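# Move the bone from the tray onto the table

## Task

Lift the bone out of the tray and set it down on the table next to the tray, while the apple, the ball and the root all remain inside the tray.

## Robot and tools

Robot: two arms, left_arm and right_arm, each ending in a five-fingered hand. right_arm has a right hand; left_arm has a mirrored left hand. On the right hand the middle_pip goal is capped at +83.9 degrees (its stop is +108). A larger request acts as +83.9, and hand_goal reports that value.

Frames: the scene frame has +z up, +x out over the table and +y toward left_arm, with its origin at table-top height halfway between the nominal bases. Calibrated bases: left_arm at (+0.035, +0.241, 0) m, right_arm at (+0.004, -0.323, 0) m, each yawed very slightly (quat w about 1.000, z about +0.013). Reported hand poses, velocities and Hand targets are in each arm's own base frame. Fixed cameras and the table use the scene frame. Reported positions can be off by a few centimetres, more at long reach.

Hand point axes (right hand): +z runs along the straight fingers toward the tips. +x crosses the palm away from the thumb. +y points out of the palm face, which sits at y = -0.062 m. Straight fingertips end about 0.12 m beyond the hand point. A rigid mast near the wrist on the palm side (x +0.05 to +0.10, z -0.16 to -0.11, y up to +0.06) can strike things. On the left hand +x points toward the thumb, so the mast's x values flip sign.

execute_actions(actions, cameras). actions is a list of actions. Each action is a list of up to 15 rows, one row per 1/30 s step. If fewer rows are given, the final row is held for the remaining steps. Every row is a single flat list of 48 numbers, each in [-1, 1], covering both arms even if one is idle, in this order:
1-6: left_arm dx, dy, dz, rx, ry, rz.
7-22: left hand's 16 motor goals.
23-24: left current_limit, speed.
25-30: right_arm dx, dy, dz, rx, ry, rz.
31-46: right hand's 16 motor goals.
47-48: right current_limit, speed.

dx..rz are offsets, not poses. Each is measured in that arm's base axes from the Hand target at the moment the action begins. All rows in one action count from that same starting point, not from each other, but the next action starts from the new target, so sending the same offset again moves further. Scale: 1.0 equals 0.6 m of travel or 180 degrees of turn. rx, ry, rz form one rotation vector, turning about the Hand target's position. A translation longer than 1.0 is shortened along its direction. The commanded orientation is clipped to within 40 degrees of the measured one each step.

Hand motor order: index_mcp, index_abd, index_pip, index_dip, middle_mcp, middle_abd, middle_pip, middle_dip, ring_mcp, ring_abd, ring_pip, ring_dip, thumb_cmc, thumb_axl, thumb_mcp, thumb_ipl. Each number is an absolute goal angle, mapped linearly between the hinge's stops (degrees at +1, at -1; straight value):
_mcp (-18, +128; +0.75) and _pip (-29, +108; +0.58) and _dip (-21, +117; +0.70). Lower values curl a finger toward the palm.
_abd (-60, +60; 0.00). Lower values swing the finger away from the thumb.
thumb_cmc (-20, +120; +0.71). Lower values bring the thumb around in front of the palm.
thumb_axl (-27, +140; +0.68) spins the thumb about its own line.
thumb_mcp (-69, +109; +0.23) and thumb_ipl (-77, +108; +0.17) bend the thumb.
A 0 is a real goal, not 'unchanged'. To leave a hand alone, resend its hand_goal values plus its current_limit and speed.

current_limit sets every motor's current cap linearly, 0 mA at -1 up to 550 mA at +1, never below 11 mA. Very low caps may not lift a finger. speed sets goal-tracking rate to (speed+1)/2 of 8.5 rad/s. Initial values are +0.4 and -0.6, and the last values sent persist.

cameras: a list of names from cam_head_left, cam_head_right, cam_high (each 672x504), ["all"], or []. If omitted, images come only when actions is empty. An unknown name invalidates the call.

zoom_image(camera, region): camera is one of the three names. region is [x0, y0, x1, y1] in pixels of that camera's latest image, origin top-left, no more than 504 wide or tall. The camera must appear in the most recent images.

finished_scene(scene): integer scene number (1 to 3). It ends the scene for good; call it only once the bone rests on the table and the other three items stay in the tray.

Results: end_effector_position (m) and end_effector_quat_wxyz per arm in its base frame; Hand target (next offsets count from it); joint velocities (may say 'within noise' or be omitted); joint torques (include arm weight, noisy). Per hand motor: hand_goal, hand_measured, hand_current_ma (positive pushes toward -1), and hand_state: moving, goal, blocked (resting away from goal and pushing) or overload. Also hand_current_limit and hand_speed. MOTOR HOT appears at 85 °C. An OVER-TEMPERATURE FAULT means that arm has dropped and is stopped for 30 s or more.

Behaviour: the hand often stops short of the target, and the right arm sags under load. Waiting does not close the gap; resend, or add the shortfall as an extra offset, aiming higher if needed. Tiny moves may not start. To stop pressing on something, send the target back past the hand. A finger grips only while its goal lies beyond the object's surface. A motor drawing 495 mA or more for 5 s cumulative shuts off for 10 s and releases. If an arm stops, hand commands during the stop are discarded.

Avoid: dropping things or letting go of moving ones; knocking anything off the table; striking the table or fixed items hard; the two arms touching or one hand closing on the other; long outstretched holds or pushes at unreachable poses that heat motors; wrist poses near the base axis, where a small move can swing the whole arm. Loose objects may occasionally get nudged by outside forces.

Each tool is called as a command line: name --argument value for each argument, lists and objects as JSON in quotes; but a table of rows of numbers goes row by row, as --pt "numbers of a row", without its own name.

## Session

execute_actions --actions '[]'

Scene clock: 0.00 s.
left_arm: end_effector_position=(+0.6534, -0.2845, +0.4005) hand_goal=(+0.754, +0.000, +0.576, +0.696, +0.754, +0.000, +0.576, +0.696, +0.754, +0.000, +0.576, +0.696, +0.714, +0.678, +0.226, +0.168) hand_measured=(+0.754, +0.000, +0.576, +0.696, +0.754, +0.000, +0.576, +0.696, +0.754, +0.000, +0.576, +0.696, +0.714, +0.678, +0.226, +0.168) hand_current_ma=(+0, +0, +0, +0, +0, +0, +0, +0, +0, +0, +0, +0, +0, +0, +0, +0) hand_state=(goal, goal, goal, goal, goal, goal, goal, goal, goal, goal, goal, goal, goal, goal, goal, goal) hand_current_limit=0.40 hand_speed=-0.60 end_effector_quat_wxyz=(+0.611, +0.044, +0.731, -0.300) | right_arm: end_effector_position=(+0.4049, +0.0432, +0.1908) hand_goal=(+0.754, +0.000, +0.576, +0.696, +0.754, +0.000, +0.576, +0.696, +0.754, +0.000, +0.576, +0.696, +0.714, +0.678, +0.226, +0.168) hand_measured=(+0.754, +0.000, +0.576, +0.696, +0.754, +0.000, +0.576, +0.696, +0.754, +0.000, +0.576, +0.696, +0.714, +0.678, +0.226, +0.168) hand_current_ma=(+0, +0, +0, +0, +0, +0, +0, +0, +0, +0, +0, +0, +0, +0, +0, +0) hand_state=(goal, goal, goal, goal, goal, goal, goal, goal, goal, goal, goal, goal, goal, goal, goal, goal) hand_current_limit=0.40 hand_speed=-0.60 end_effector_quat_wxyz=(+0.312, +0.348, +0.846, -0.258)
Joint positions: left_arm=[-0.506 1.56 1.461 0.025 0.01 -1.966] | right_arm=[0.401 1.127 0.813 -1.161 0.83 -0.432]
Joint velocities: within noise
Joint torques (N m): no reading
Heat: left arm: hottest elbow 42 °C; right arm: hottest elbow 36 °C.
Hand target: left_arm +0.6576, -0.2869, +0.4125; +0.618, +0.043, +0.724, -0.303 | right_arm +0.4120, +0.0461, +0.2031; +0.321, +0.353, +0.843, -0.250

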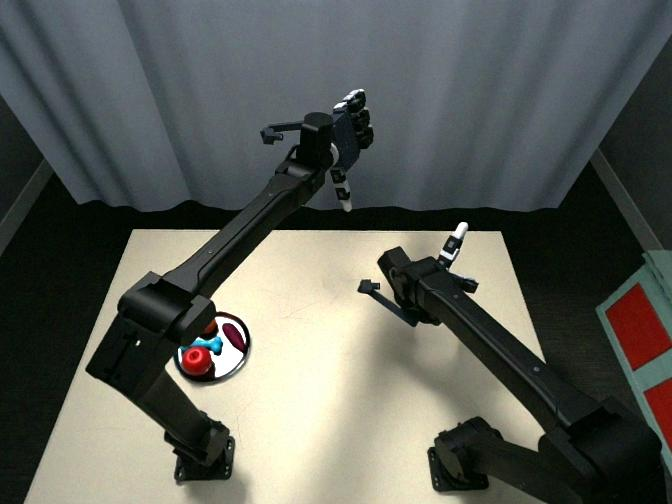

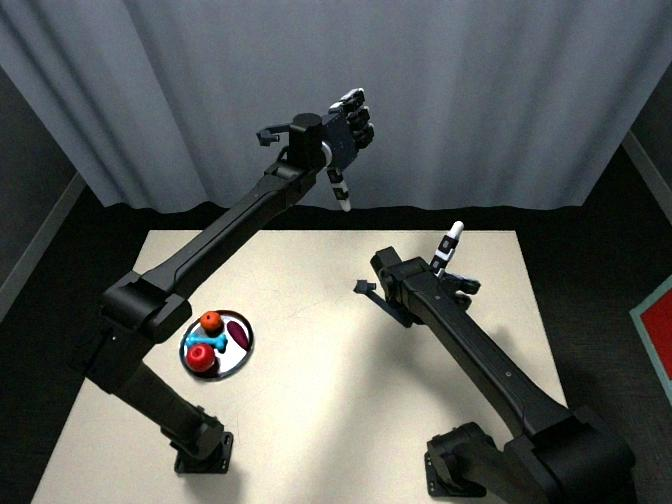

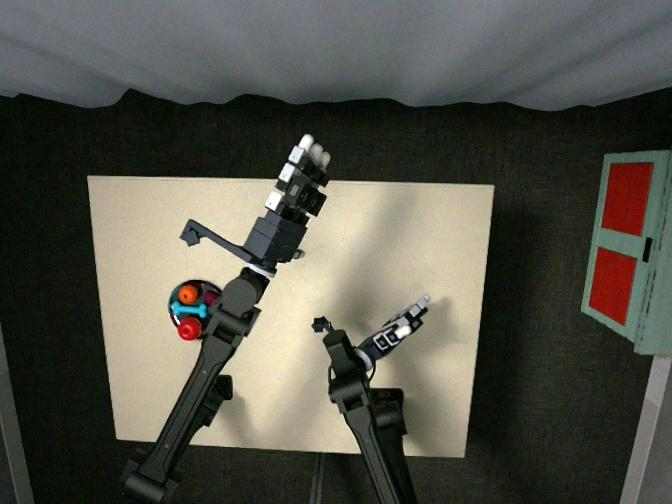

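zoom_image --camera "cam_head_left" --region '[165, 300, 265, 390]'

zoom_image --camera "cam_head_right" --region '[165, 300, 265, 390]'

zoom_image --camera "cam_high" --region '[150, 265, 250, 355]'

Scaled by 5.040 from the camera's 672x504 image, which has a finer 960x720 frame.

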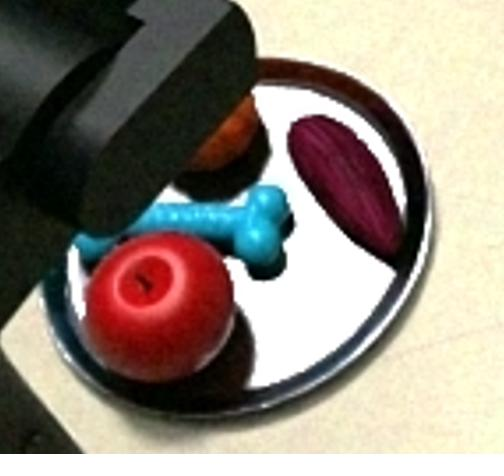

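Scaled by 5.040 from the camera's 672x504 image, which has a finer 960x720 frame.

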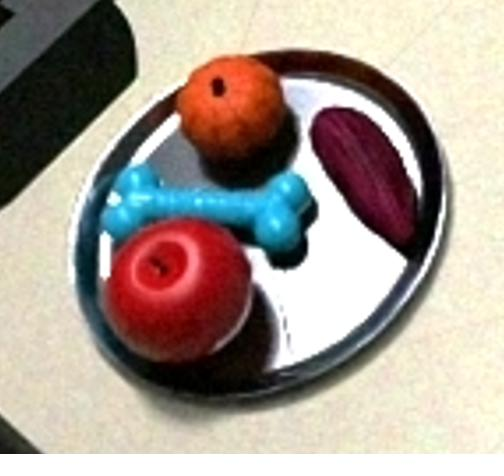

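Scaled by 5.040 from the camera's 672x504 image, which has a finer 960x720 frame.

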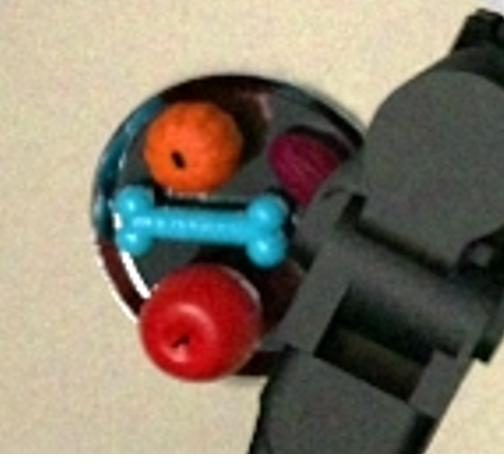

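execute_actions --actions '[[[-0.0768,0.1023,-0.0318,0.0286,0.0532,0.0014,1,0.04,0.8,0.7,1,-0.04,0.8,0.7,-0.4,0,-0.65,-0.2,0.714,0.678,0.226,0.168,0.4,-0.6,0,0,0,0,0,0,0.754,0,0.576,0.696,0.754,0,0.576,0.696,0.754,0,0.576,0.696,0.714,0.678,0.226,0.168,0.4,-0.6]],[[-0.0768,0.1023,-0.0318,0.0286,0.0532,0.0014,1,0.04,0.8,0.7,1,-0.04,0.8,0.7,-0.4,0,-0.65,-0.2,0.714,0.678,0.226,0.168,0.4,-0.6,0,0,0,0,0,0,0.754,0,0.576,0.696,0.754,0,0.576,0.696,0.754,0,0.576,0.696,0.714,0.678,0.226,0.168,0.4,-0.6]],[[-0.0768,0.1023,-0.0318,0.0286,0.0532,0.0014,1,0.04,0.8,0.7,1,-0.04,0.8,0.7,-0.4,0,-0.65,-0.2,0.714,0.678,0.226,0.168,0.4,-0.6,0,0,0,0,0,0,0.754,0,0.576,0.696,0.754,0,0.576,0.696,0.754,0,0.576,0.696,0.714,0.678,0.226,0.168,0.4,-0.6]],[[-0.0768,0.1023,-0.0318,0.0286,0.0532,0.0014,1,0.04,0.8,0.7,1,-0.04,0.8,0.7,-0.4,0,-0.65,-0.2,0.714,0.678,0.226,0.168,0.4,-0.6,0,0,0,0,0,0,0.754,0,0.576,0.696,0.754,0,0.576,0.696,0.754,0,0.576,0.696,0.714,0.678,0.226,0.168,0.4,-0.6]]]' --cameras '["cam_head_left","cam_high"]'

Scene clock: 165.07 s.
left_arm: end_effector_position=(+0.4768, -0.0456, +0.3334) hand_goal=(+1.000, +0.040, +0.800, +0.700, +1.000, -0.040, +0.800, +0.700, -0.400, +0.000, -0.650, -0.200, +0.714, +0.678, +0.226, +0.168) hand_measured=(+0.992, +0.042, +0.796, +0.696, +0.992, -0.034, +0.796, +0.698, -0.392, +0.002, -0.646, -0.198, +0.712, +0.678, +0.224, +0.168) hand_current_ma=(-18, +2, -8, -5, -16, +10, -7, -5, +17, +3, +7, +4, -3, -1, -3, +0) hand_state=(goal, goal, goal, goal, goal, goal, goal, goal, goal, goal, goal, goal, goal, goal, goal, goal) hand_current_limit=0.40 hand_speed=-0.60 end_effector_quat_wxyz=(+0.334, +0.042, +0.927, -0.165) | right_arm: end_effector_position=(+0.4049, +0.0432, +0.1908) hand_goal=(+0.754, +0.000, +0.576, +0.696, +0.754, +0.000, +0.576, +0.696, +0.754, +0.000, +0.576, +0.696, +0.714, +0.678, +0.226, +0.168) hand_measured=(+0.754, +0.000, +0.576, +0.696, +0.754, +0.000, +0.576, +0.696, +0.754, +0.000, +0.576, +0.696, +0.714, +0.678, +0.226, +0.168) hand_current_ma=(+0, +0, +0, +0, +0, +0, +0, +0, +0, +0, +0, +0, +0, +0, +0, +0) hand_state=(goal, goal, goal, goal, goal, goal, goal, goal, goal, goal, goal, goal, goal, goal, goal, goal) hand_current_limit=0.40 hand_speed=-0.60 end_effector_quat_wxyz=(+0.312, +0.348, +0.846, -0.258)
Joint positions: left_arm=[-0.176 1.205 1.318 -0.947 0.226 -1.743] | right_arm=[0.401 1.127 0.813 -1.161 0.83 -0.432]
Joint torques (N m): left_arm=[0.73 -10.81 10.37 0.84 0.23 0.07] | right_arm=[0.26 -5.54 8.62 0.69 1.23 -0.09]
Heat: left arm: hottest elbow 63 °C; right arm: hottest elbow 46 °C.
Hand target: left_arm +0.4732, -0.0413, +0.3362; +0.333, +0.043, +0.928, -0.163 | right_arm +0.4120, +0.0461, +0.2031; +0.321, +0.353, +0.843, -0.250
Off the commanded pose: left_arm 0.006 m, 0 deg | right_arm 0.014 m, 2 deg.
Images, in order (width x height): cam_head_left 672x504, cam_high 672x504.

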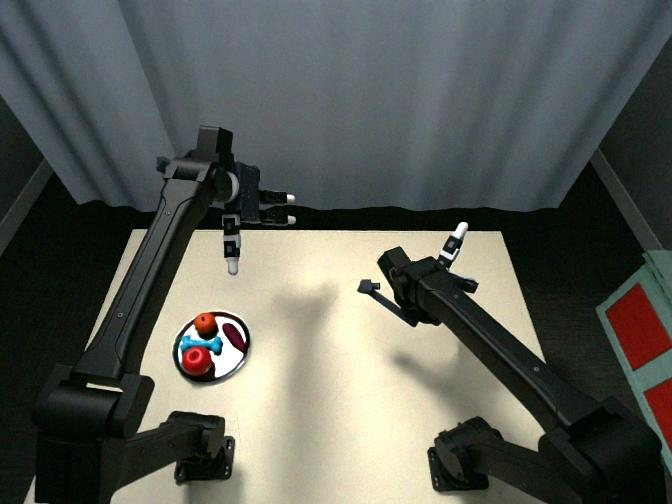

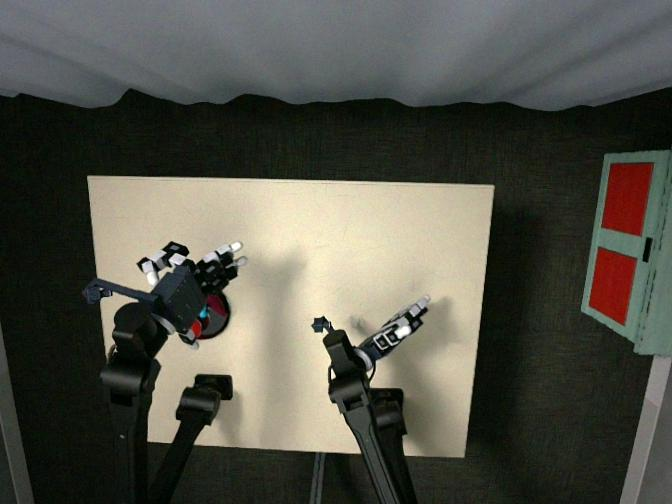

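execute_actions --actions '[[[-0.0768,0.1023,-0.0318,0.0286,0.0532,0.0014,1,0.04,0.8,0.7,1,-0.04,0.8,0.7,-0.4,0,-0.65,-0.2,0.714,0.678,0.226,0.168,0.4,-0.6,0,0,0,0,0,0,0.754,0,0.576,0.696,0.754,0,0.576,0.696,0.754,0,0.576,0.696,0.714,0.678,0.226,0.168,0.4,-0.6]],[[-0.0768,0.1023,-0.0318,0.0286,0.0532,0.0014,1,0.04,0.8,0.7,1,-0.04,0.8,0.7,-0.4,0,-0.65,-0.2,0.714,0.678,0.226,0.168,0.4,-0.6,0,0,0,0,0,0,0.754,0,0.576,0.696,0.754,0,0.576,0.696,0.754,0,0.576,0.696,0.714,0.678,0.226,0.168,0.4,-0.6]],[[-0.0768,0.1023,-0.0318,0.0286,0.0532,0.0014,1,0.04,0.8,0.7,1,-0.04,0.8,0.7,-0.4,0,-0.65,-0.2,0.714,0.678,0.226,0.168,0.4,-0.6,0,0,0,0,0,0,0.754,0,0.576,0.696,0.754,0,0.576,0.696,0.754,0,0.576,0.696,0.714,0.678,0.226,0.168,0.4,-0.6]],[[-0.0768,0.1023,-0.0318,0.0286,0.0532,0.0014,1,0.04,0.8,0.7,1,-0.04,0.8,0.7,-0.4,0,-0.65,-0.2,0.714,0.678,0.226,0.168,0.4,-0.6,0,0,0,0,0,0,0.754,0,0.576,0.696,0.754,0,0.576,0.696,0.754,0,0.576,0.696,0.714,0.678,0.226,0.168,0.4,-0.6]]]' --cameras '["all"]'

zoom_image --camera "cam_head_left" --region '[130, 260, 260, 390]'

zoom_image --camera "cam_head_right" --region '[130, 260, 260, 390]'

Scene clock: 190.33 s.
left_arm: end_effector_position=(+0.2906, +0.2004, +0.2660) hand_goal=(+1.000, +0.040, +0.800, +0.700, +1.000, -0.040, +0.800, +0.700, -0.400, +0.000, -0.650, -0.200, +0.714, +0.678, +0.226, +0.168) hand_measured=(+0.994, +0.042, +0.796, +0.696, +0.994, -0.038, +0.796, +0.698, -0.392, +0.002, -0.648, -0.198, +0.712, +0.678, +0.224, +0.168) hand_current_ma=(-13, +2, -8, -5, -11, +3, -6, -5, +17, +3, +5, +4, -2, -1, -5, +0) hand_state=(goal, goal, goal, goal, goal, goal, goal, goal, goal, goal, goal, goal, goal, goal, goal, goal) hand_current_limit=0.40 hand_speed=-0.60 end_effector_quat_wxyz=(+0.013, +0.038, +0.999, +0.003) | right_arm: end_effector_position=(+0.4049, +0.0432, +0.1908) hand_goal=(+0.754, +0.000, +0.576, +0.696, +0.754, +0.000, +0.576, +0.696, +0.754, +0.000, +0.576, +0.696, +0.714, +0.678, +0.226, +0.168) hand_measured=(+0.754, +0.000, +0.576, +0.696, +0.754, +0.000, +0.576, +0.696, +0.754, +0.000, +0.576, +0.696, +0.714, +0.678, +0.226, +0.168) hand_current_ma=(+0, +0, +0, +0, +0, +0, +0, +0, +0, +0, +0, +0, +0, +0, +0, +0) hand_state=(goal, goal, goal, goal, goal, goal, goal, goal, goal, goal, goal, goal, goal, goal, goal, goal) hand_current_limit=0.40 hand_speed=-0.60 end_effector_quat_wxyz=(+0.312, +0.348, +0.846, -0.258)
Joint positions: left_arm=[0.359 1.175 1.194 -1.563 0.004 -1.136] | right_arm=[0.401 1.127 0.813 -1.161 0.83 -0.432]
Joint torques (N m): left_arm=[1.26 -6.53 8.83 -0.31 -0.22 0.02] | right_arm=[0.21 -5.54 8.66 0.68 1.22 -0.08]
Heat: left arm: hottest elbow 61 °C; right arm: hottest elbow 46 °C.
Hand target: left_arm +0.2890, +0.2041, +0.2597; +0.001, +0.038, +0.999, -0.001 | right_arm +0.4120, +0.0461, +0.2031; +0.321, +0.353, +0.843, -0.250
Off the commanded pose: left_arm 0.008 m, 2 deg | right_arm 0.014 m, 2 deg.

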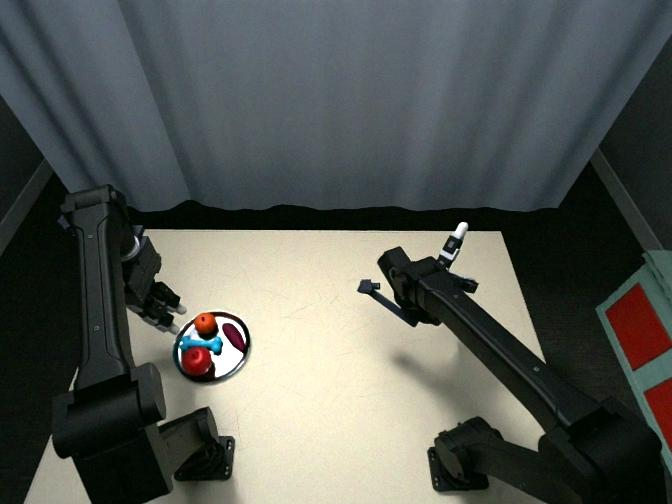

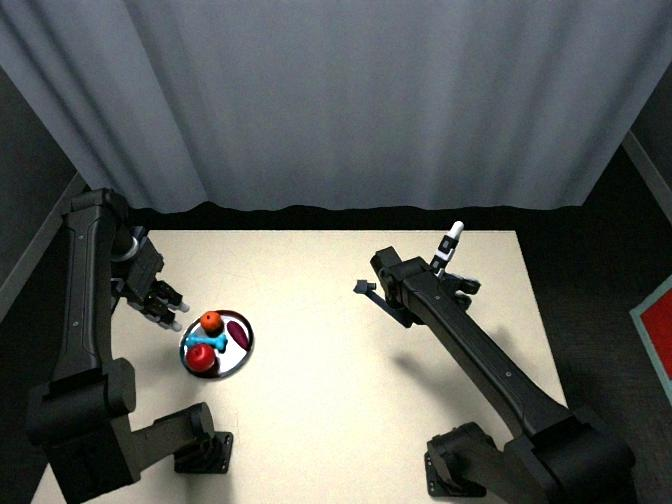

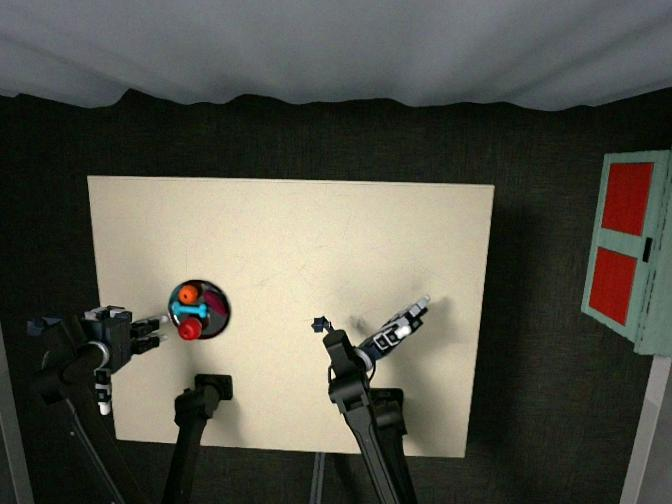

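Scaled by 3.877 from the camera's 672x504 image, which has a finer 960x720 frame.

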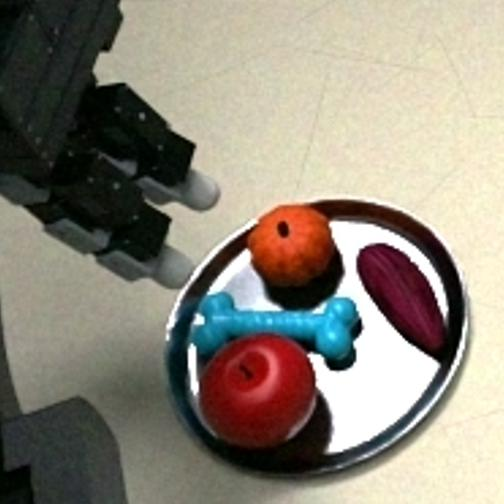

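Scaled by 3.877 from the camera's 672x504 image, which has a finer 960x720 frame.

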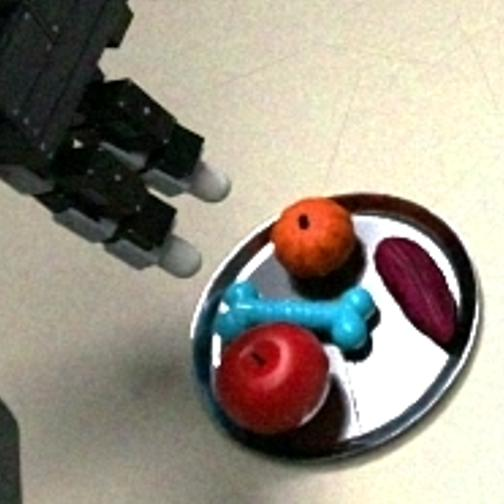

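execute_actions --actions '[[[0.0233,0.0132,-0.06,0,0,0,1,0.04,0.8,0.7,1,-0.02,0.8,0.7,-0.4,0,-0.65,-0.2,0.714,0.678,0.226,0.168,0,-0.6,0,0,0,0,0,0,0.754,0,0.576,0.696,0.754,0,0.576,0.696,0.754,0,0.576,0.696,0.714,0.678,0.226,0.168,0.4,-0.6]],[[0,0,-0.09,0,0,0,1,0.04,0.8,0.7,1,-0.02,0.8,0.7,-0.4,0,-0.65,-0.2,0.714,0.678,0.226,0.168,0,-0.6,0,0,0,0,0,0,0.754,0,0.576,0.696,0.754,0,0.576,0.696,0.754,0,0.576,0.696,0.714,0.678,0.226,0.168,0.4,-0.6]],[[0,0,0,0,0,0,1,0.04,0.8,0.7,1,-0.02,0.8,0.7,-0.4,0,-0.65,-0.2,0.714,0.678,0.226,0.168,0,-0.6,0,0,0,0,0,0,0.754,0,0.576,0.696,0.754,0,0.576,0.696,0.754,0,0.576,0.696,0.714,0.678,0.226,0.168,0.4,-0.6]]]' --cameras '["cam_head_left","cam_head_right"]'

zoom_image --camera "cam_head_left" --region '[150, 290, 250, 390]'

zoom_image --camera "cam_head_right" --region '[150, 290, 250, 390]'

Scene clock: 256.70 s.
left_arm: end_effector_position=(+0.3013, +0.2068, +0.1758) hand_goal=(+1.000, +0.040, +0.800, +0.700, +1.000, -0.020, +0.800, +0.700, -0.400, +0.000, -0.650, -0.200, +0.714, +0.678, +0.226, +0.168) hand_measured=(+0.998, +0.042, +0.802, +0.702, +0.994, -0.022, +0.796, +0.698, -0.392, +0.002, -0.648, -0.198, +0.712, +0.678, +0.224, +0.168) hand_current_ma=(-4, +2, +1, +4, -11, -3, -6, -5, +18, +3, +5, +4, -2, -1, -6, +0) hand_state=(goal, goal, goal, goal, goal, goal, goal, goal, goal, goal, goal, goal, goal, goal, goal, goal) hand_current_limit=0.00 hand_speed=-0.60 end_effector_quat_wxyz=(+0.003, +0.040, +0.999, +0.001) | right_arm: end_effector_position=(+0.4049, +0.0432, +0.1908) hand_goal=(+0.754, +0.000, +0.576, +0.696, +0.754, +0.000, +0.576, +0.696, +0.754, +0.000, +0.576, +0.696, +0.714, +0.678, +0.226, +0.168) hand_measured=(+0.754, +0.000, +0.576, +0.696, +0.754, +0.000, +0.576, +0.696, +0.754, +0.000, +0.576, +0.696, +0.714, +0.678, +0.226, +0.168) hand_current_ma=(+0, +0, +0, +0, +0, +0, +0, +0, +0, +0, +0, +0, +0, +0, +0, +0) hand_state=(goal, goal, goal, goal, goal, goal, goal, goal, goal, goal, goal, goal, goal, goal, goal, goal) hand_current_limit=0.40 hand_speed=-0.60 end_effector_quat_wxyz=(+0.312, +0.348, +0.846, -0.258)
Joint positions: left_arm=[0.364 1.247 1.015 -1.332 0.001 -1.127] | right_arm=[0.401 1.127 0.813 -1.161 0.83 -0.432]
Joint torques (N m): left_arm=[1.08 -7.24 8.65 0.5 -0.11 0.03] | right_arm=[0.26 -5.54 8.65 0.69 1.23 -0.09]
Heat: left arm: hottest elbow 56 °C; right arm: hottest elbow 47 °C.
Hand target: left_arm +0.3029, +0.2121, +0.1698; +0.001, +0.037, +0.999, +0.000 | right_arm +0.4120, +0.0461, +0.2031; +0.321, +0.353, +0.843, -0.250
Off the commanded pose: left_arm 0.008 m, 0 deg | right_arm 0.014 m, 2 deg.
Images, in order (width x height): cam_head_left 672x504, cam_head_right 672x504.

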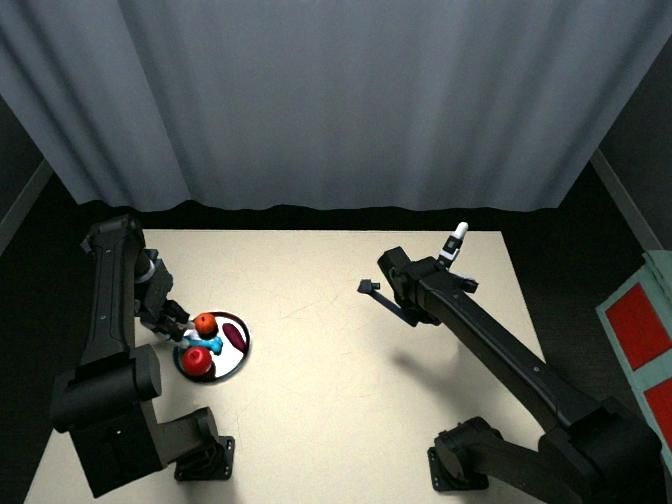

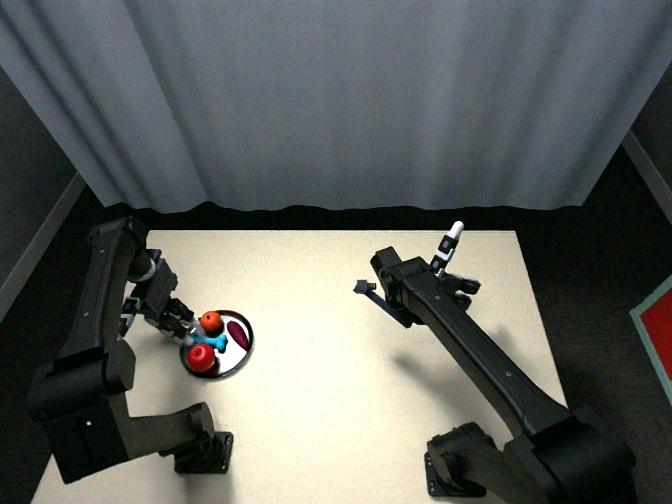

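Scaled by 5.040 from the camera's 672x504 image, which has a finer 960x720 frame.

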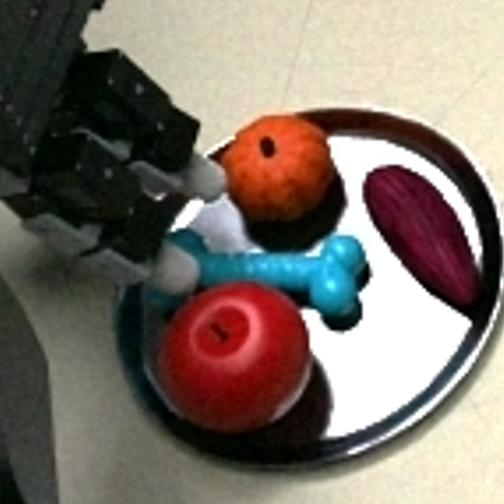

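Scaled by 5.040 from the camera's 672x504 image, which has a finer 960x720 frame.

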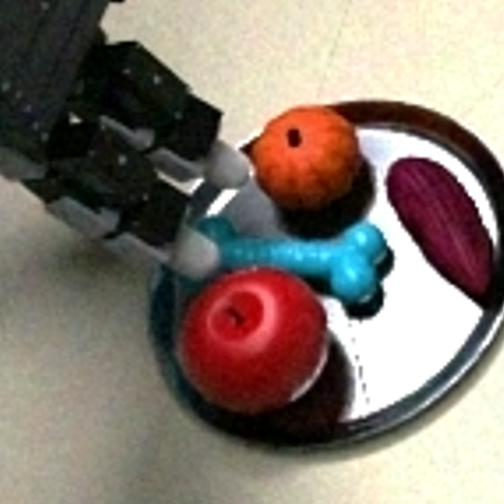

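execute_actions --actions '[[[0.0103,0.01,0,0,0,0,1,0.04,0.8,0.7,1,-0.03,0.8,0.7,-0.4,0,-0.65,-0.2,0.714,0.678,0.226,0.168,0,-0.6,0,0,0,0,0,0,0.754,0,0.576,0.696,0.754,0,0.576,0.696,0.754,0,0.576,0.696,0.714,0.678,0.226,0.168,0.4,-0.6]],[[0,0,-0.05,0,0,0,1,0.04,0.8,0.7,1,-0.03,0.8,0.7,-0.4,0,-0.65,-0.2,0.714,0.678,0.226,0.168,0,-0.6,0,0,0,0,0,0,0.754,0,0.576,0.696,0.754,0,0.576,0.696,0.754,0,0.576,0.696,0.714,0.678,0.226,0.168,0.4,-0.6]]]' --cameras '["cam_head_left","cam_head_right"]'

zoom_image --camera "cam_head_left" --region '[150, 300, 250, 390]'

zoom_image --camera "cam_head_right" --region '[150, 300, 250, 390]'

Scene clock: 278.80 s.
left_arm: end_effector_position=(+0.3092, +0.2138, +0.1493) hand_goal=(+1.000, +0.040, +0.800, +0.700, +1.000, -0.030, +0.800, +0.700, -0.400, +0.000, -0.650, -0.200, +0.714, +0.678, +0.226, +0.168) hand_measured=(+0.998, +0.042, +0.802, +0.702, +0.994, -0.026, +0.798, +0.698, -0.392, +0.002, -0.648, -0.198, +0.712, +0.678, +0.224, +0.168) hand_current_ma=(-5, +2, +1, +4, -11, +7, -3, -2, +18, +3, +5, +4, -2, -1, -6, +0) hand_state=(goal, goal, goal, goal, goal, goal, goal, goal, goal, goal, goal, goal, goal, goal, goal, goal) hand_current_limit=0.00 hand_speed=-0.60 end_effector_quat_wxyz=(+0.007, +0.040, +0.999, +0.003) | right_arm: end_effector_position=(+0.4049, +0.0432, +0.1908) hand_goal=(+0.754, +0.000, +0.576, +0.696, +0.754, +0.000, +0.576, +0.696, +0.754, +0.000, +0.576, +0.696, +0.714, +0.678, +0.226, +0.168) hand_measured=(+0.754, +0.000, +0.576, +0.696, +0.754, +0.000, +0.576, +0.696, +0.754, +0.000, +0.576, +0.696, +0.714, +0.678, +0.226, +0.168) hand_current_ma=(+0, +0, +0, +0, +0, +0, +0, +0, +0, +0, +0, +0, +0, +0, +0, +0) hand_state=(goal, goal, goal, goal, goal, goal, goal, goal, goal, goal, goal, goal, goal, goal, goal, goal) hand_current_limit=0.40 hand_speed=-0.60 end_effector_quat_wxyz=(+0.312, +0.348, +0.846, -0.258)
Joint positions: left_arm=[0.374 1.289 0.979 -1.246 -0.001 -1.117] | right_arm=[0.401 1.127 0.813 -1.161 0.83 -0.432]
Joint torques (N m): left_arm=[1.26 -7.53 8.08 0.54 -0.06 0.01] | right_arm=[0.26 -5.54 8.65 0.7 1.23 -0.09]
Heat: left arm: hottest elbow 55 °C; right arm: hottest elbow 47 °C.
Hand target: left_arm +0.3091, +0.2181, +0.1398; +0.001, +0.038, +0.999, +0.000 | right_arm +0.4120, +0.0461, +0.2031; +0.321, +0.353, +0.843, -0.250
Off the commanded pose: left_arm 0.010 m, 1 deg | right_arm 0.014 m, 2 deg.
Images, in order (width x height): cam_head_left 672x504, cam_head_right 672x504.

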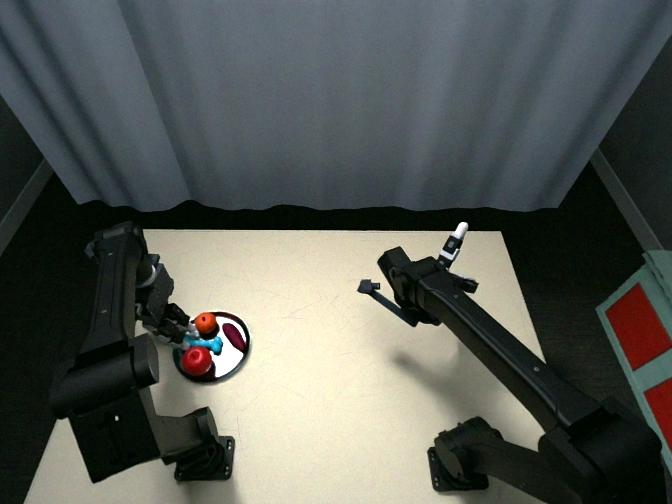

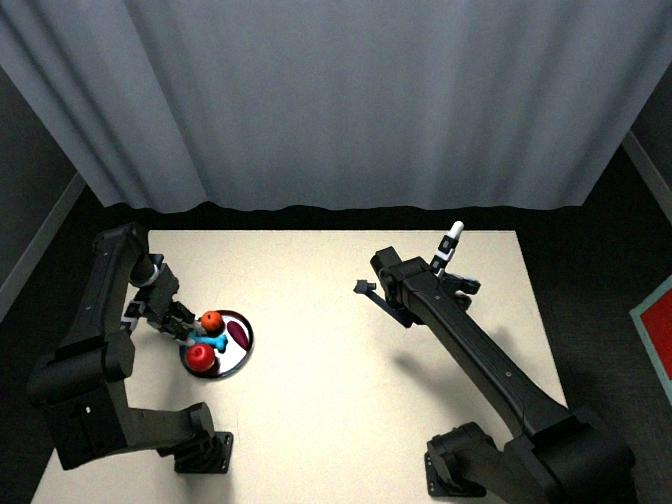

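Scaled by 5.040 from the camera's 672x504 image, which has a finer 960x720 frame.

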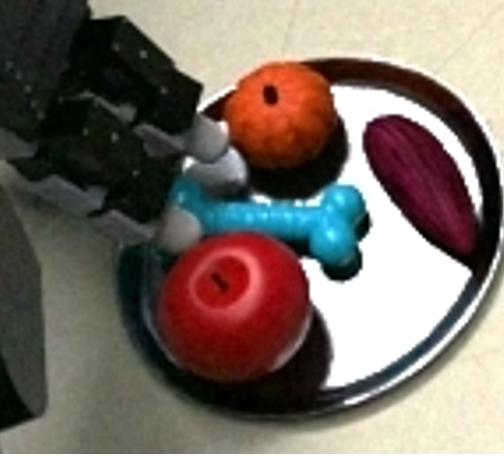

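Scaled by 5.040 from the camera's 672x504 image, which has a finer 960x720 frame.

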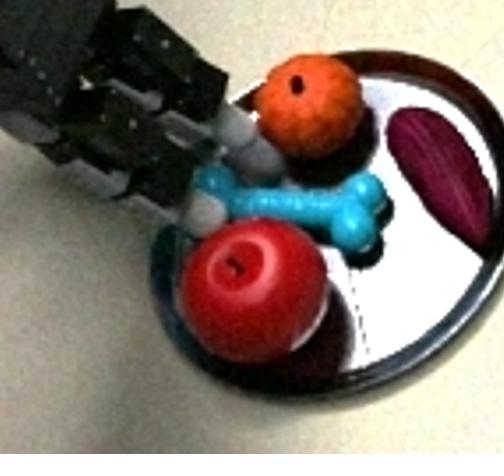

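execute_actions --actions '[[[0,0,-0.03,0,0,0,1,0.04,0.8,0.7,1,-0.03,0.8,0.7,-0.4,0,-0.65,-0.2,0.714,0.678,0.226,0.168,0,-0.6,0,0,0,0,0,0,0.754,0,0.576,0.696,0.754,0,0.576,0.696,0.754,0,0.576,0.696,0.714,0.678,0.226,0.168,0.4,-0.6]],[[0,0,-0.025,0,0,0,1,0.04,0.8,0.7,1,-0.03,0.8,0.7,-0.4,0,-0.65,-0.2,0.714,0.678,0.226,0.168,0,-0.6,0,0,0,0,0,0,0.754,0,0.576,0.696,0.754,0,0.576,0.696,0.754,0,0.576,0.696,0.714,0.678,0.226,0.168,0.4,-0.6]]]' --cameras '["cam_head_left","cam_head_right"]'

zoom_image --camera "cam_head_left" --region '[150, 300, 250, 390]'

zoom_image --camera "cam_head_right" --region '[150, 300, 250, 390]'

Scene clock: 297.53 s.
left_arm: end_effector_position=(+0.3075, +0.2128, +0.1240) hand_goal=(+1.000, +0.040, +0.800, +0.700, +1.000, -0.030, +0.800, +0.700, -0.400, +0.000, -0.650, -0.200, +0.714, +0.678, +0.226, +0.168) hand_measured=(+1.000, +0.060, +0.836, +0.712, +0.994, -0.028, +0.798, +0.698, -0.392, +0.002, -0.648, -0.198, +0.712, +0.678, +0.224, +0.168) hand_current_ma=(+0, +44, +105, +29, -11, +4, -3, -2, +18, +3, +5, +4, -2, -1, -6, +0) hand_state=(goal, blocked, blocked, goal, goal, goal, goal, goal, goal, goal, goal, goal, goal, goal, goal, goal) hand_current_limit=0.00 hand_speed=-0.60 end_effector_quat_wxyz=(+0.006, +0.040, +0.999, +0.002) | right_arm: end_effector_position=(+0.4049, +0.0432, +0.1908) hand_goal=(+0.754, +0.000, +0.576, +0.696, +0.754, +0.000, +0.576, +0.696, +0.754, +0.000, +0.576, +0.696, +0.714, +0.678, +0.226, +0.168) hand_measured=(+0.754, +0.000, +0.576, +0.696, +0.754, +0.000, +0.576, +0.696, +0.754, +0.000, +0.576, +0.696, +0.714, +0.678, +0.226, +0.168) hand_current_ma=(+0, +0, +0, +0, +0, +0, +0, +0, +0, +0, +0, +0, +0, +0, +0, +0) hand_state=(goal, goal, goal, goal, goal, goal, goal, goal, goal, goal, goal, goal, goal, goal, goal, goal) hand_current_limit=0.40 hand_speed=-0.60 end_effector_quat_wxyz=(+0.312, +0.348, +0.846, -0.258)
Joint positions: left_arm=[0.374 1.309 0.927 -1.175 0.001 -1.116] | right_arm=[0.401 1.127 0.813 -1.161 0.83 -0.432]
Joint torques (N m): left_arm=[1.14 -6.3 7.19 1.44 -0.09 -0.01] | right_arm=[0.21 -5.6 8.64 0.69 1.23 -0.09]
Heat: left arm: hottest elbow 54 °C; right arm: hottest elbow 47 °C.
Hand target: left_arm +0.3091, +0.2181, +0.1067; +0.001, +0.038, +0.999, -0.001 | right_arm +0.4120, +0.0461, +0.2031; +0.321, +0.353, +0.843, -0.250
Off the commanded pose: left_arm 0.018 m, 1 deg | right_arm 0.014 m, 2 deg.
Images, in order (width x height): cam_head_left 672x504, cam_head_right 672x504.

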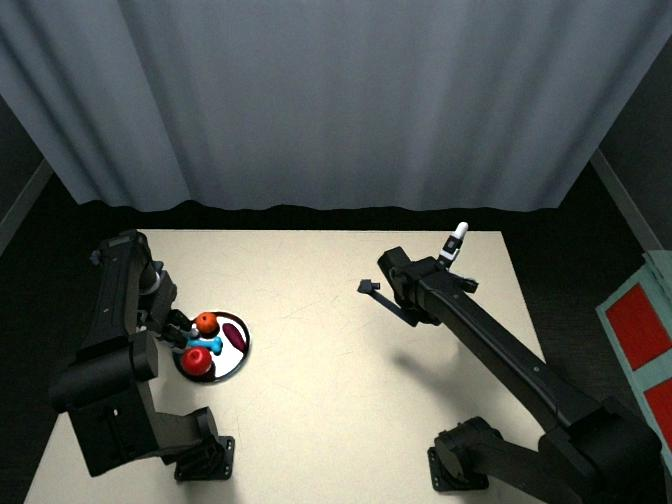

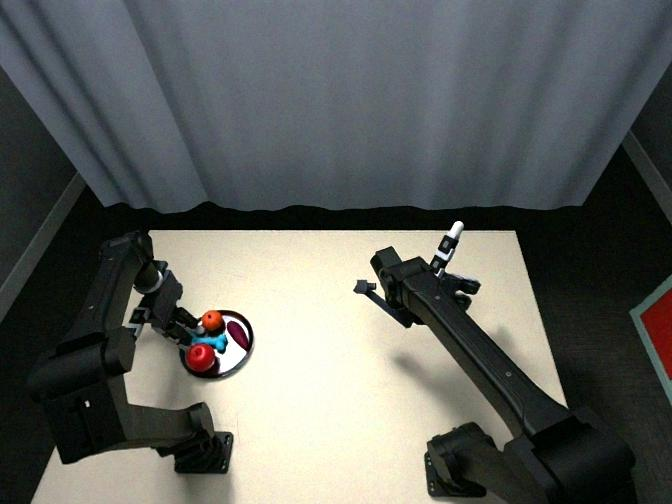

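Scaled by 5.040 from the camera's 672x504 image, which has a finer 960x720 frame.

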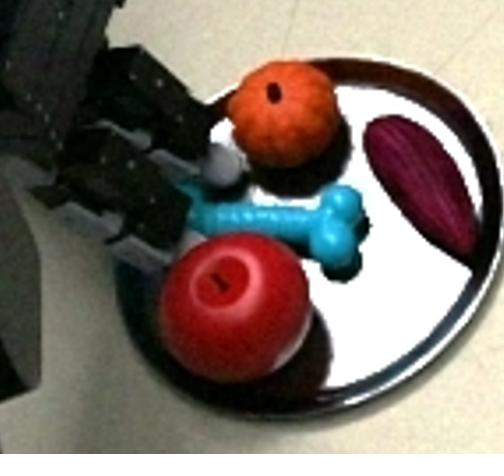

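Scaled by 5.040 from the camera's 672x504 image, which has a finer 960x720 frame.

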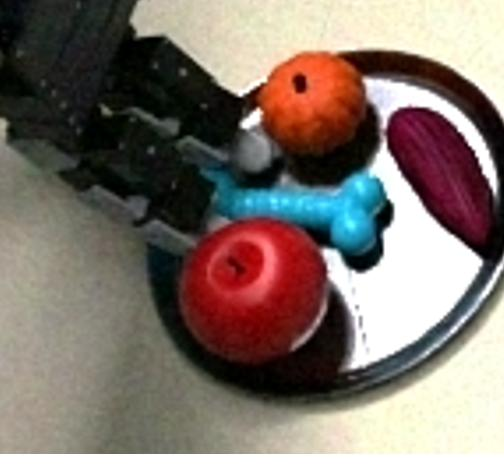

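execute_actions --actions '[[[0,0,0.014,0,0,0,1,-0.2,0.8,0.7,1,0.2,0.8,0.7,-0.4,0,-0.65,-0.2,0.714,0.678,0.226,0.168,0.4,-0.9,0,0,0,0,0,0,0.754,0,0.576,0.696,0.754,0,0.576,0.696,0.754,0,0.576,0.696,0.714,0.678,0.226,0.168,0.4,-0.6]],[[0,0,0,0,0,0,1,-0.2,0.8,0.7,1,0.2,0.8,0.7,-0.4,0,-0.65,-0.2,0.714,0.678,0.226,0.168,0.4,-0.9,0,0,0,0,0,0,0.754,0,0.576,0.696,0.754,0,0.576,0.696,0.754,0,0.576,0.696,0.714,0.678,0.226,0.168,0.4,-0.6]]]' --cameras '["cam_head_left","cam_head_right"]'

zoom_image --camera "cam_head_left" --region '[150, 300, 250, 390]'

zoom_image --camera "cam_head_right" --region '[150, 300, 250, 390]'

Scene clock: 323.57 s.
left_arm: end_effector_position=(+0.3076, +0.2128, +0.1240) hand_goal=(+1.000, -0.200, +0.800, +0.700, +1.000, +0.200, +0.800, +0.700, -0.400, +0.000, -0.650, -0.200, +0.714, +0.678, +0.226, +0.168) hand_measured=(+1.000, +0.050, +0.836, +0.712, +0.994, +0.018, +0.798, +0.698, -0.392, +0.002, -0.648, -0.198, +0.712, +0.678, +0.224, +0.168) hand_current_ma=(+0, +385, +109, +30, -11, -385, -3, -2, +18, +3, +5, +4, -2, -1, -6, +0) hand_state=(goal, blocked, blocked, goal, goal, blocked, goal, goal, goal, goal, goal, goal, goal, goal, goal, goal) hand_current_limit=0.40 hand_speed=-0.90 end_effector_quat_wxyz=(+0.006, +0.041, +0.999, +0.002) | right_arm: end_effector_position=(+0.4049, +0.0432, +0.1908) hand_goal=(+0.754, +0.000, +0.576, +0.696, +0.754, +0.000, +0.576, +0.696, +0.754, +0.000, +0.576, +0.696, +0.714, +0.678, +0.226, +0.168) hand_measured=(+0.754, +0.000, +0.576, +0.696, +0.754, +0.000, +0.576, +0.696, +0.754, +0.000, +0.576, +0.696, +0.714, +0.678, +0.226, +0.168) hand_current_ma=(+0, +0, +0, +0, +0, +0, +0, +0, +0, +0, +0, +0, +0, +0, +0, +0) hand_state=(goal, goal, goal, goal, goal, goal, goal, goal, goal, goal, goal, goal, goal, goal, goal, goal) hand_current_limit=0.40 hand_speed=-0.60 end_effector_quat_wxyz=(+0.312, +0.348, +0.846, -0.258)
Joint positions: left_arm=[0.374 1.309 0.927 -1.175 0.001 -1.114] | right_arm=[0.401 1.127 0.813 -1.161 0.83 -0.432]
Joint torques (N m): left_arm=[1.2 -7 8.36 0.5 -0.11 -0.02] | right_arm=[0.21 -5.66 8.64 0.7 1.22 -0.09]
Heat: left arm: hottest elbow 51 °C; right arm: hottest elbow 48 °C.
Hand target: left_arm +0.3091, +0.2181, +0.1151; +0.001, +0.038, +0.999, -0.001 | right_arm +0.4120, +0.0461, +0.2031; +0.321, +0.353, +0.843, -0.250
Off the commanded pose: left_arm 0.010 m, 1 deg | right_arm 0.014 m, 2 deg.
Images, in order (width x height): cam_head_left 672x504, cam_head_right 672x504.

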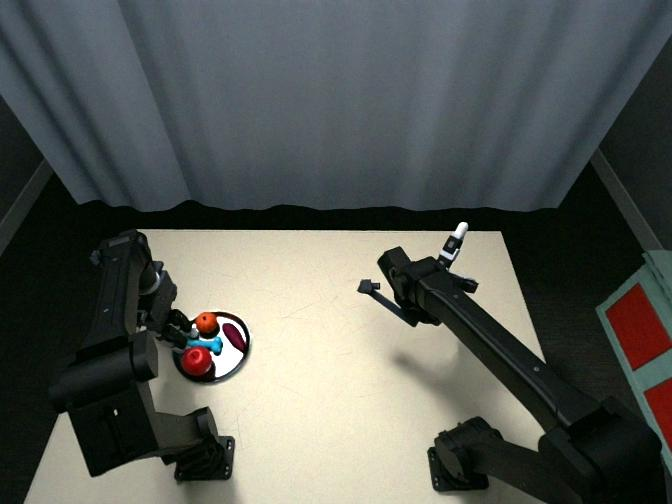

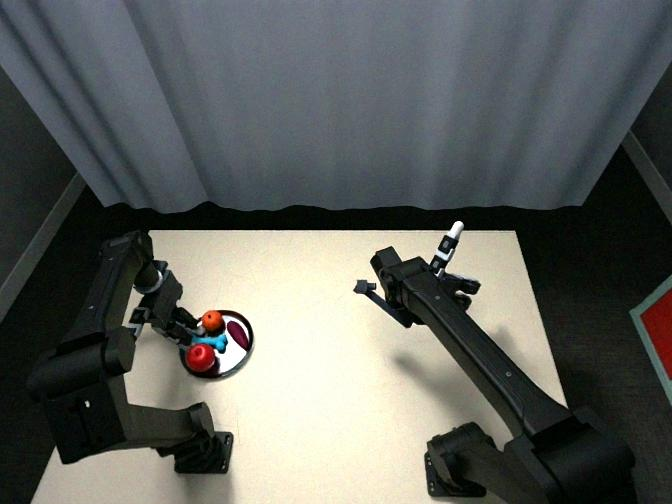

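Scaled by 5.040 from the camera's 672x504 image, which has a finer 960x720 frame.

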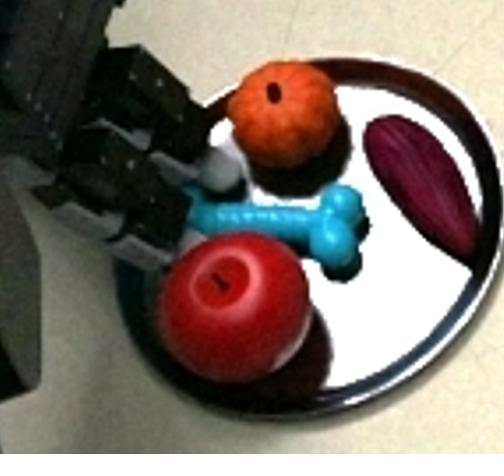

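Scaled by 5.040 from the camera's 672x504 image, which has a finer 960x720 frame.

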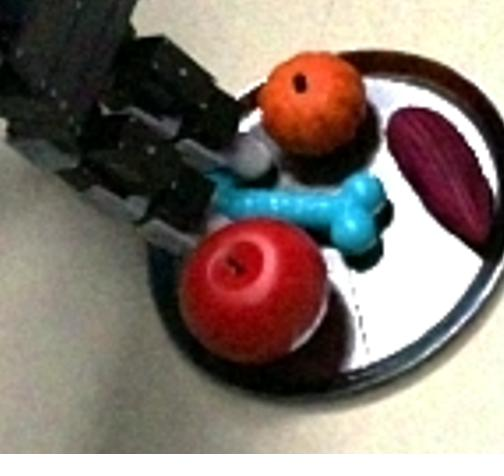

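execute_actions --actions '[[[0.01,0,0.025,0,0,0,1,-0.2,0.8,0.7,1,0.2,0.8,0.7,-0.4,0,-0.65,-0.2,0.714,0.678,0.226,0.168,0.4,-0.9,0,0,0,0,0,0,0.754,0,0.576,0.696,0.754,0,0.576,0.696,0.754,0,0.576,0.696,0.714,0.678,0.226,0.168,0.4,-0.6]]]' --cameras '["cam_head_left","cam_head_right"]'

zoom_image --camera "cam_head_left" --region '[150, 300, 250, 390]'

zoom_image --camera "cam_head_right" --region '[150, 300, 250, 390]'

Scene clock: 352.67 s.
left_arm: end_effector_position=(+0.3065, +0.2121, +0.1252) hand_goal=(+1.000, -0.200, +0.800, +0.700, +1.000, +0.200, +0.800, +0.700, -0.400, +0.000, -0.650, -0.200, +0.714, +0.678, +0.226, +0.168) hand_measured=(+1.000, +0.050, +0.826, +0.712, +0.990, +0.018, +0.796, +0.698, -0.392, +0.002, -0.648, -0.198, +0.712, +0.678, +0.224, +0.168) hand_current_ma=(+0, +385, +72, +30, -23, -385, -5, -2, +18, +3, +5, +4, -2, -1, -6, +0) hand_state=(goal, blocked, blocked, goal, goal, blocked, goal, goal, goal, goal, goal, goal, goal, goal, goal, goal) hand_current_limit=0.40 hand_speed=-0.90 end_effector_quat_wxyz=(+0.002, +0.041, +0.999, +0.000) | right_arm: end_effector_position=(+0.4049, +0.0432, +0.1908) hand_goal=(+0.754, +0.000, +0.576, +0.696, +0.754, +0.000, +0.576, +0.696, +0.754, +0.000, +0.576, +0.696, +0.714, +0.678, +0.226, +0.168) hand_measured=(+0.754, +0.000, +0.576, +0.696, +0.754, +0.000, +0.576, +0.696, +0.754, +0.000, +0.576, +0.696, +0.714, +0.678, +0.226, +0.168) hand_current_ma=(+0, +0, +0, +0, +0, +0, +0, +0, +0, +0, +0, +0, +0, +0, +0, +0) hand_state=(goal, goal, goal, goal, goal, goal, goal, goal, goal, goal, goal, goal, goal, goal, goal, goal) hand_current_limit=0.40 hand_speed=-0.60 end_effector_quat_wxyz=(+0.312, +0.348, +0.846, -0.258)
Joint positions: left_arm=[0.374 1.31 0.932 -1.189 0.002 -1.114] | right_arm=[0.401 1.127 0.813 -1.161 0.83 -0.432]
Joint torques (N m): left_arm=[0.62 -7 11.08 -0.59 -0.18 -0.08] | right_arm=[0.32 -5.6 8.65 0.72 1.23 -0.08]
Heat: left arm: hottest elbow 51 °C; right arm: hottest elbow 48 °C.
Hand target: left_arm +0.3151, +0.2181, +0.1302; +0.001, +0.038, +0.999, +0.000 | right_arm +0.4120, +0.0461, +0.2031; +0.321, +0.353, +0.843, -0.250
Off the commanded pose: left_arm 0.012 m, 0 deg | right_arm 0.014 m, 2 deg.
Images, in order (width x height): cam_head_left 672x504, cam_head_right 672x504.

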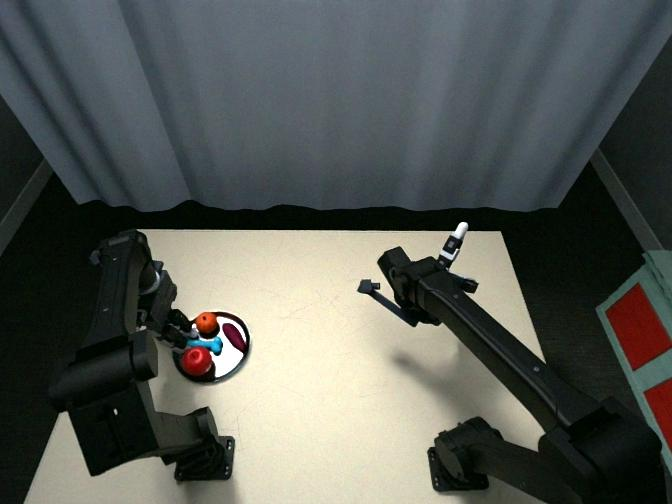

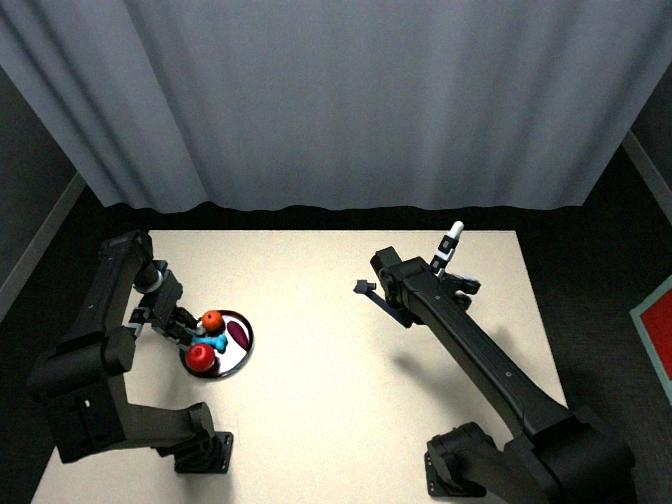

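Scaled by 5.040 from the camera's 672x504 image, which has a finer 960x720 frame.

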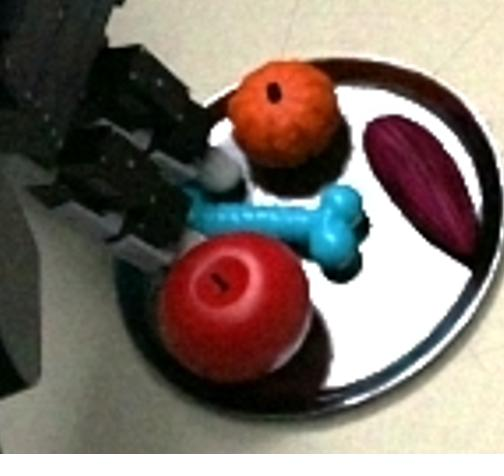

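Scaled by 5.040 from the camera's 672x504 image, which has a finer 960x720 frame.

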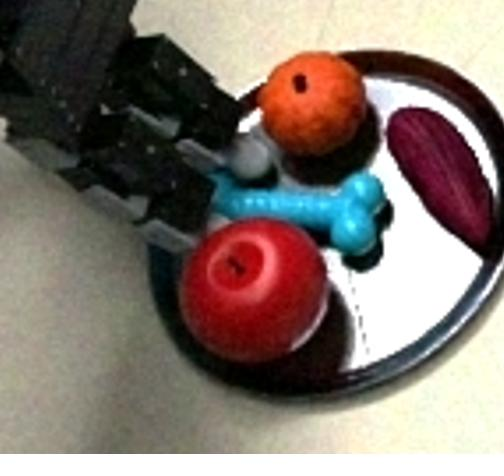

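zoom_image --camera "cam_head_left" --region '[170, 320, 210, 360]'

zoom_image --camera "cam_head_right" --region '[175, 315, 215, 355]'

Scaled by 12.600 from the camera's 672x504 image, which has a finer 960x720 frame.

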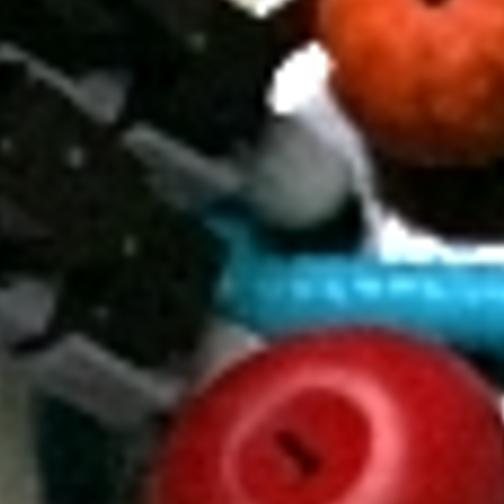

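Scaled by 12.600 from the camera's 672x504 image, which has a finer 960x720 frame.

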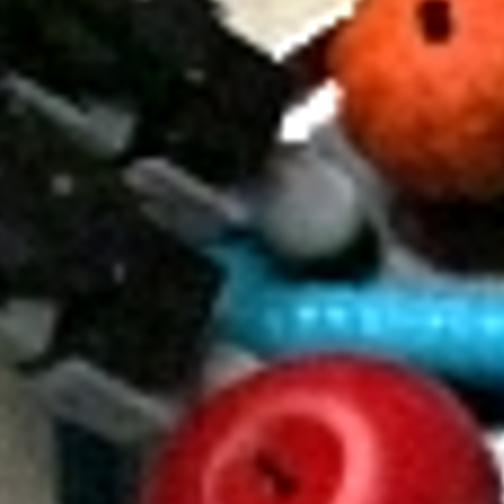

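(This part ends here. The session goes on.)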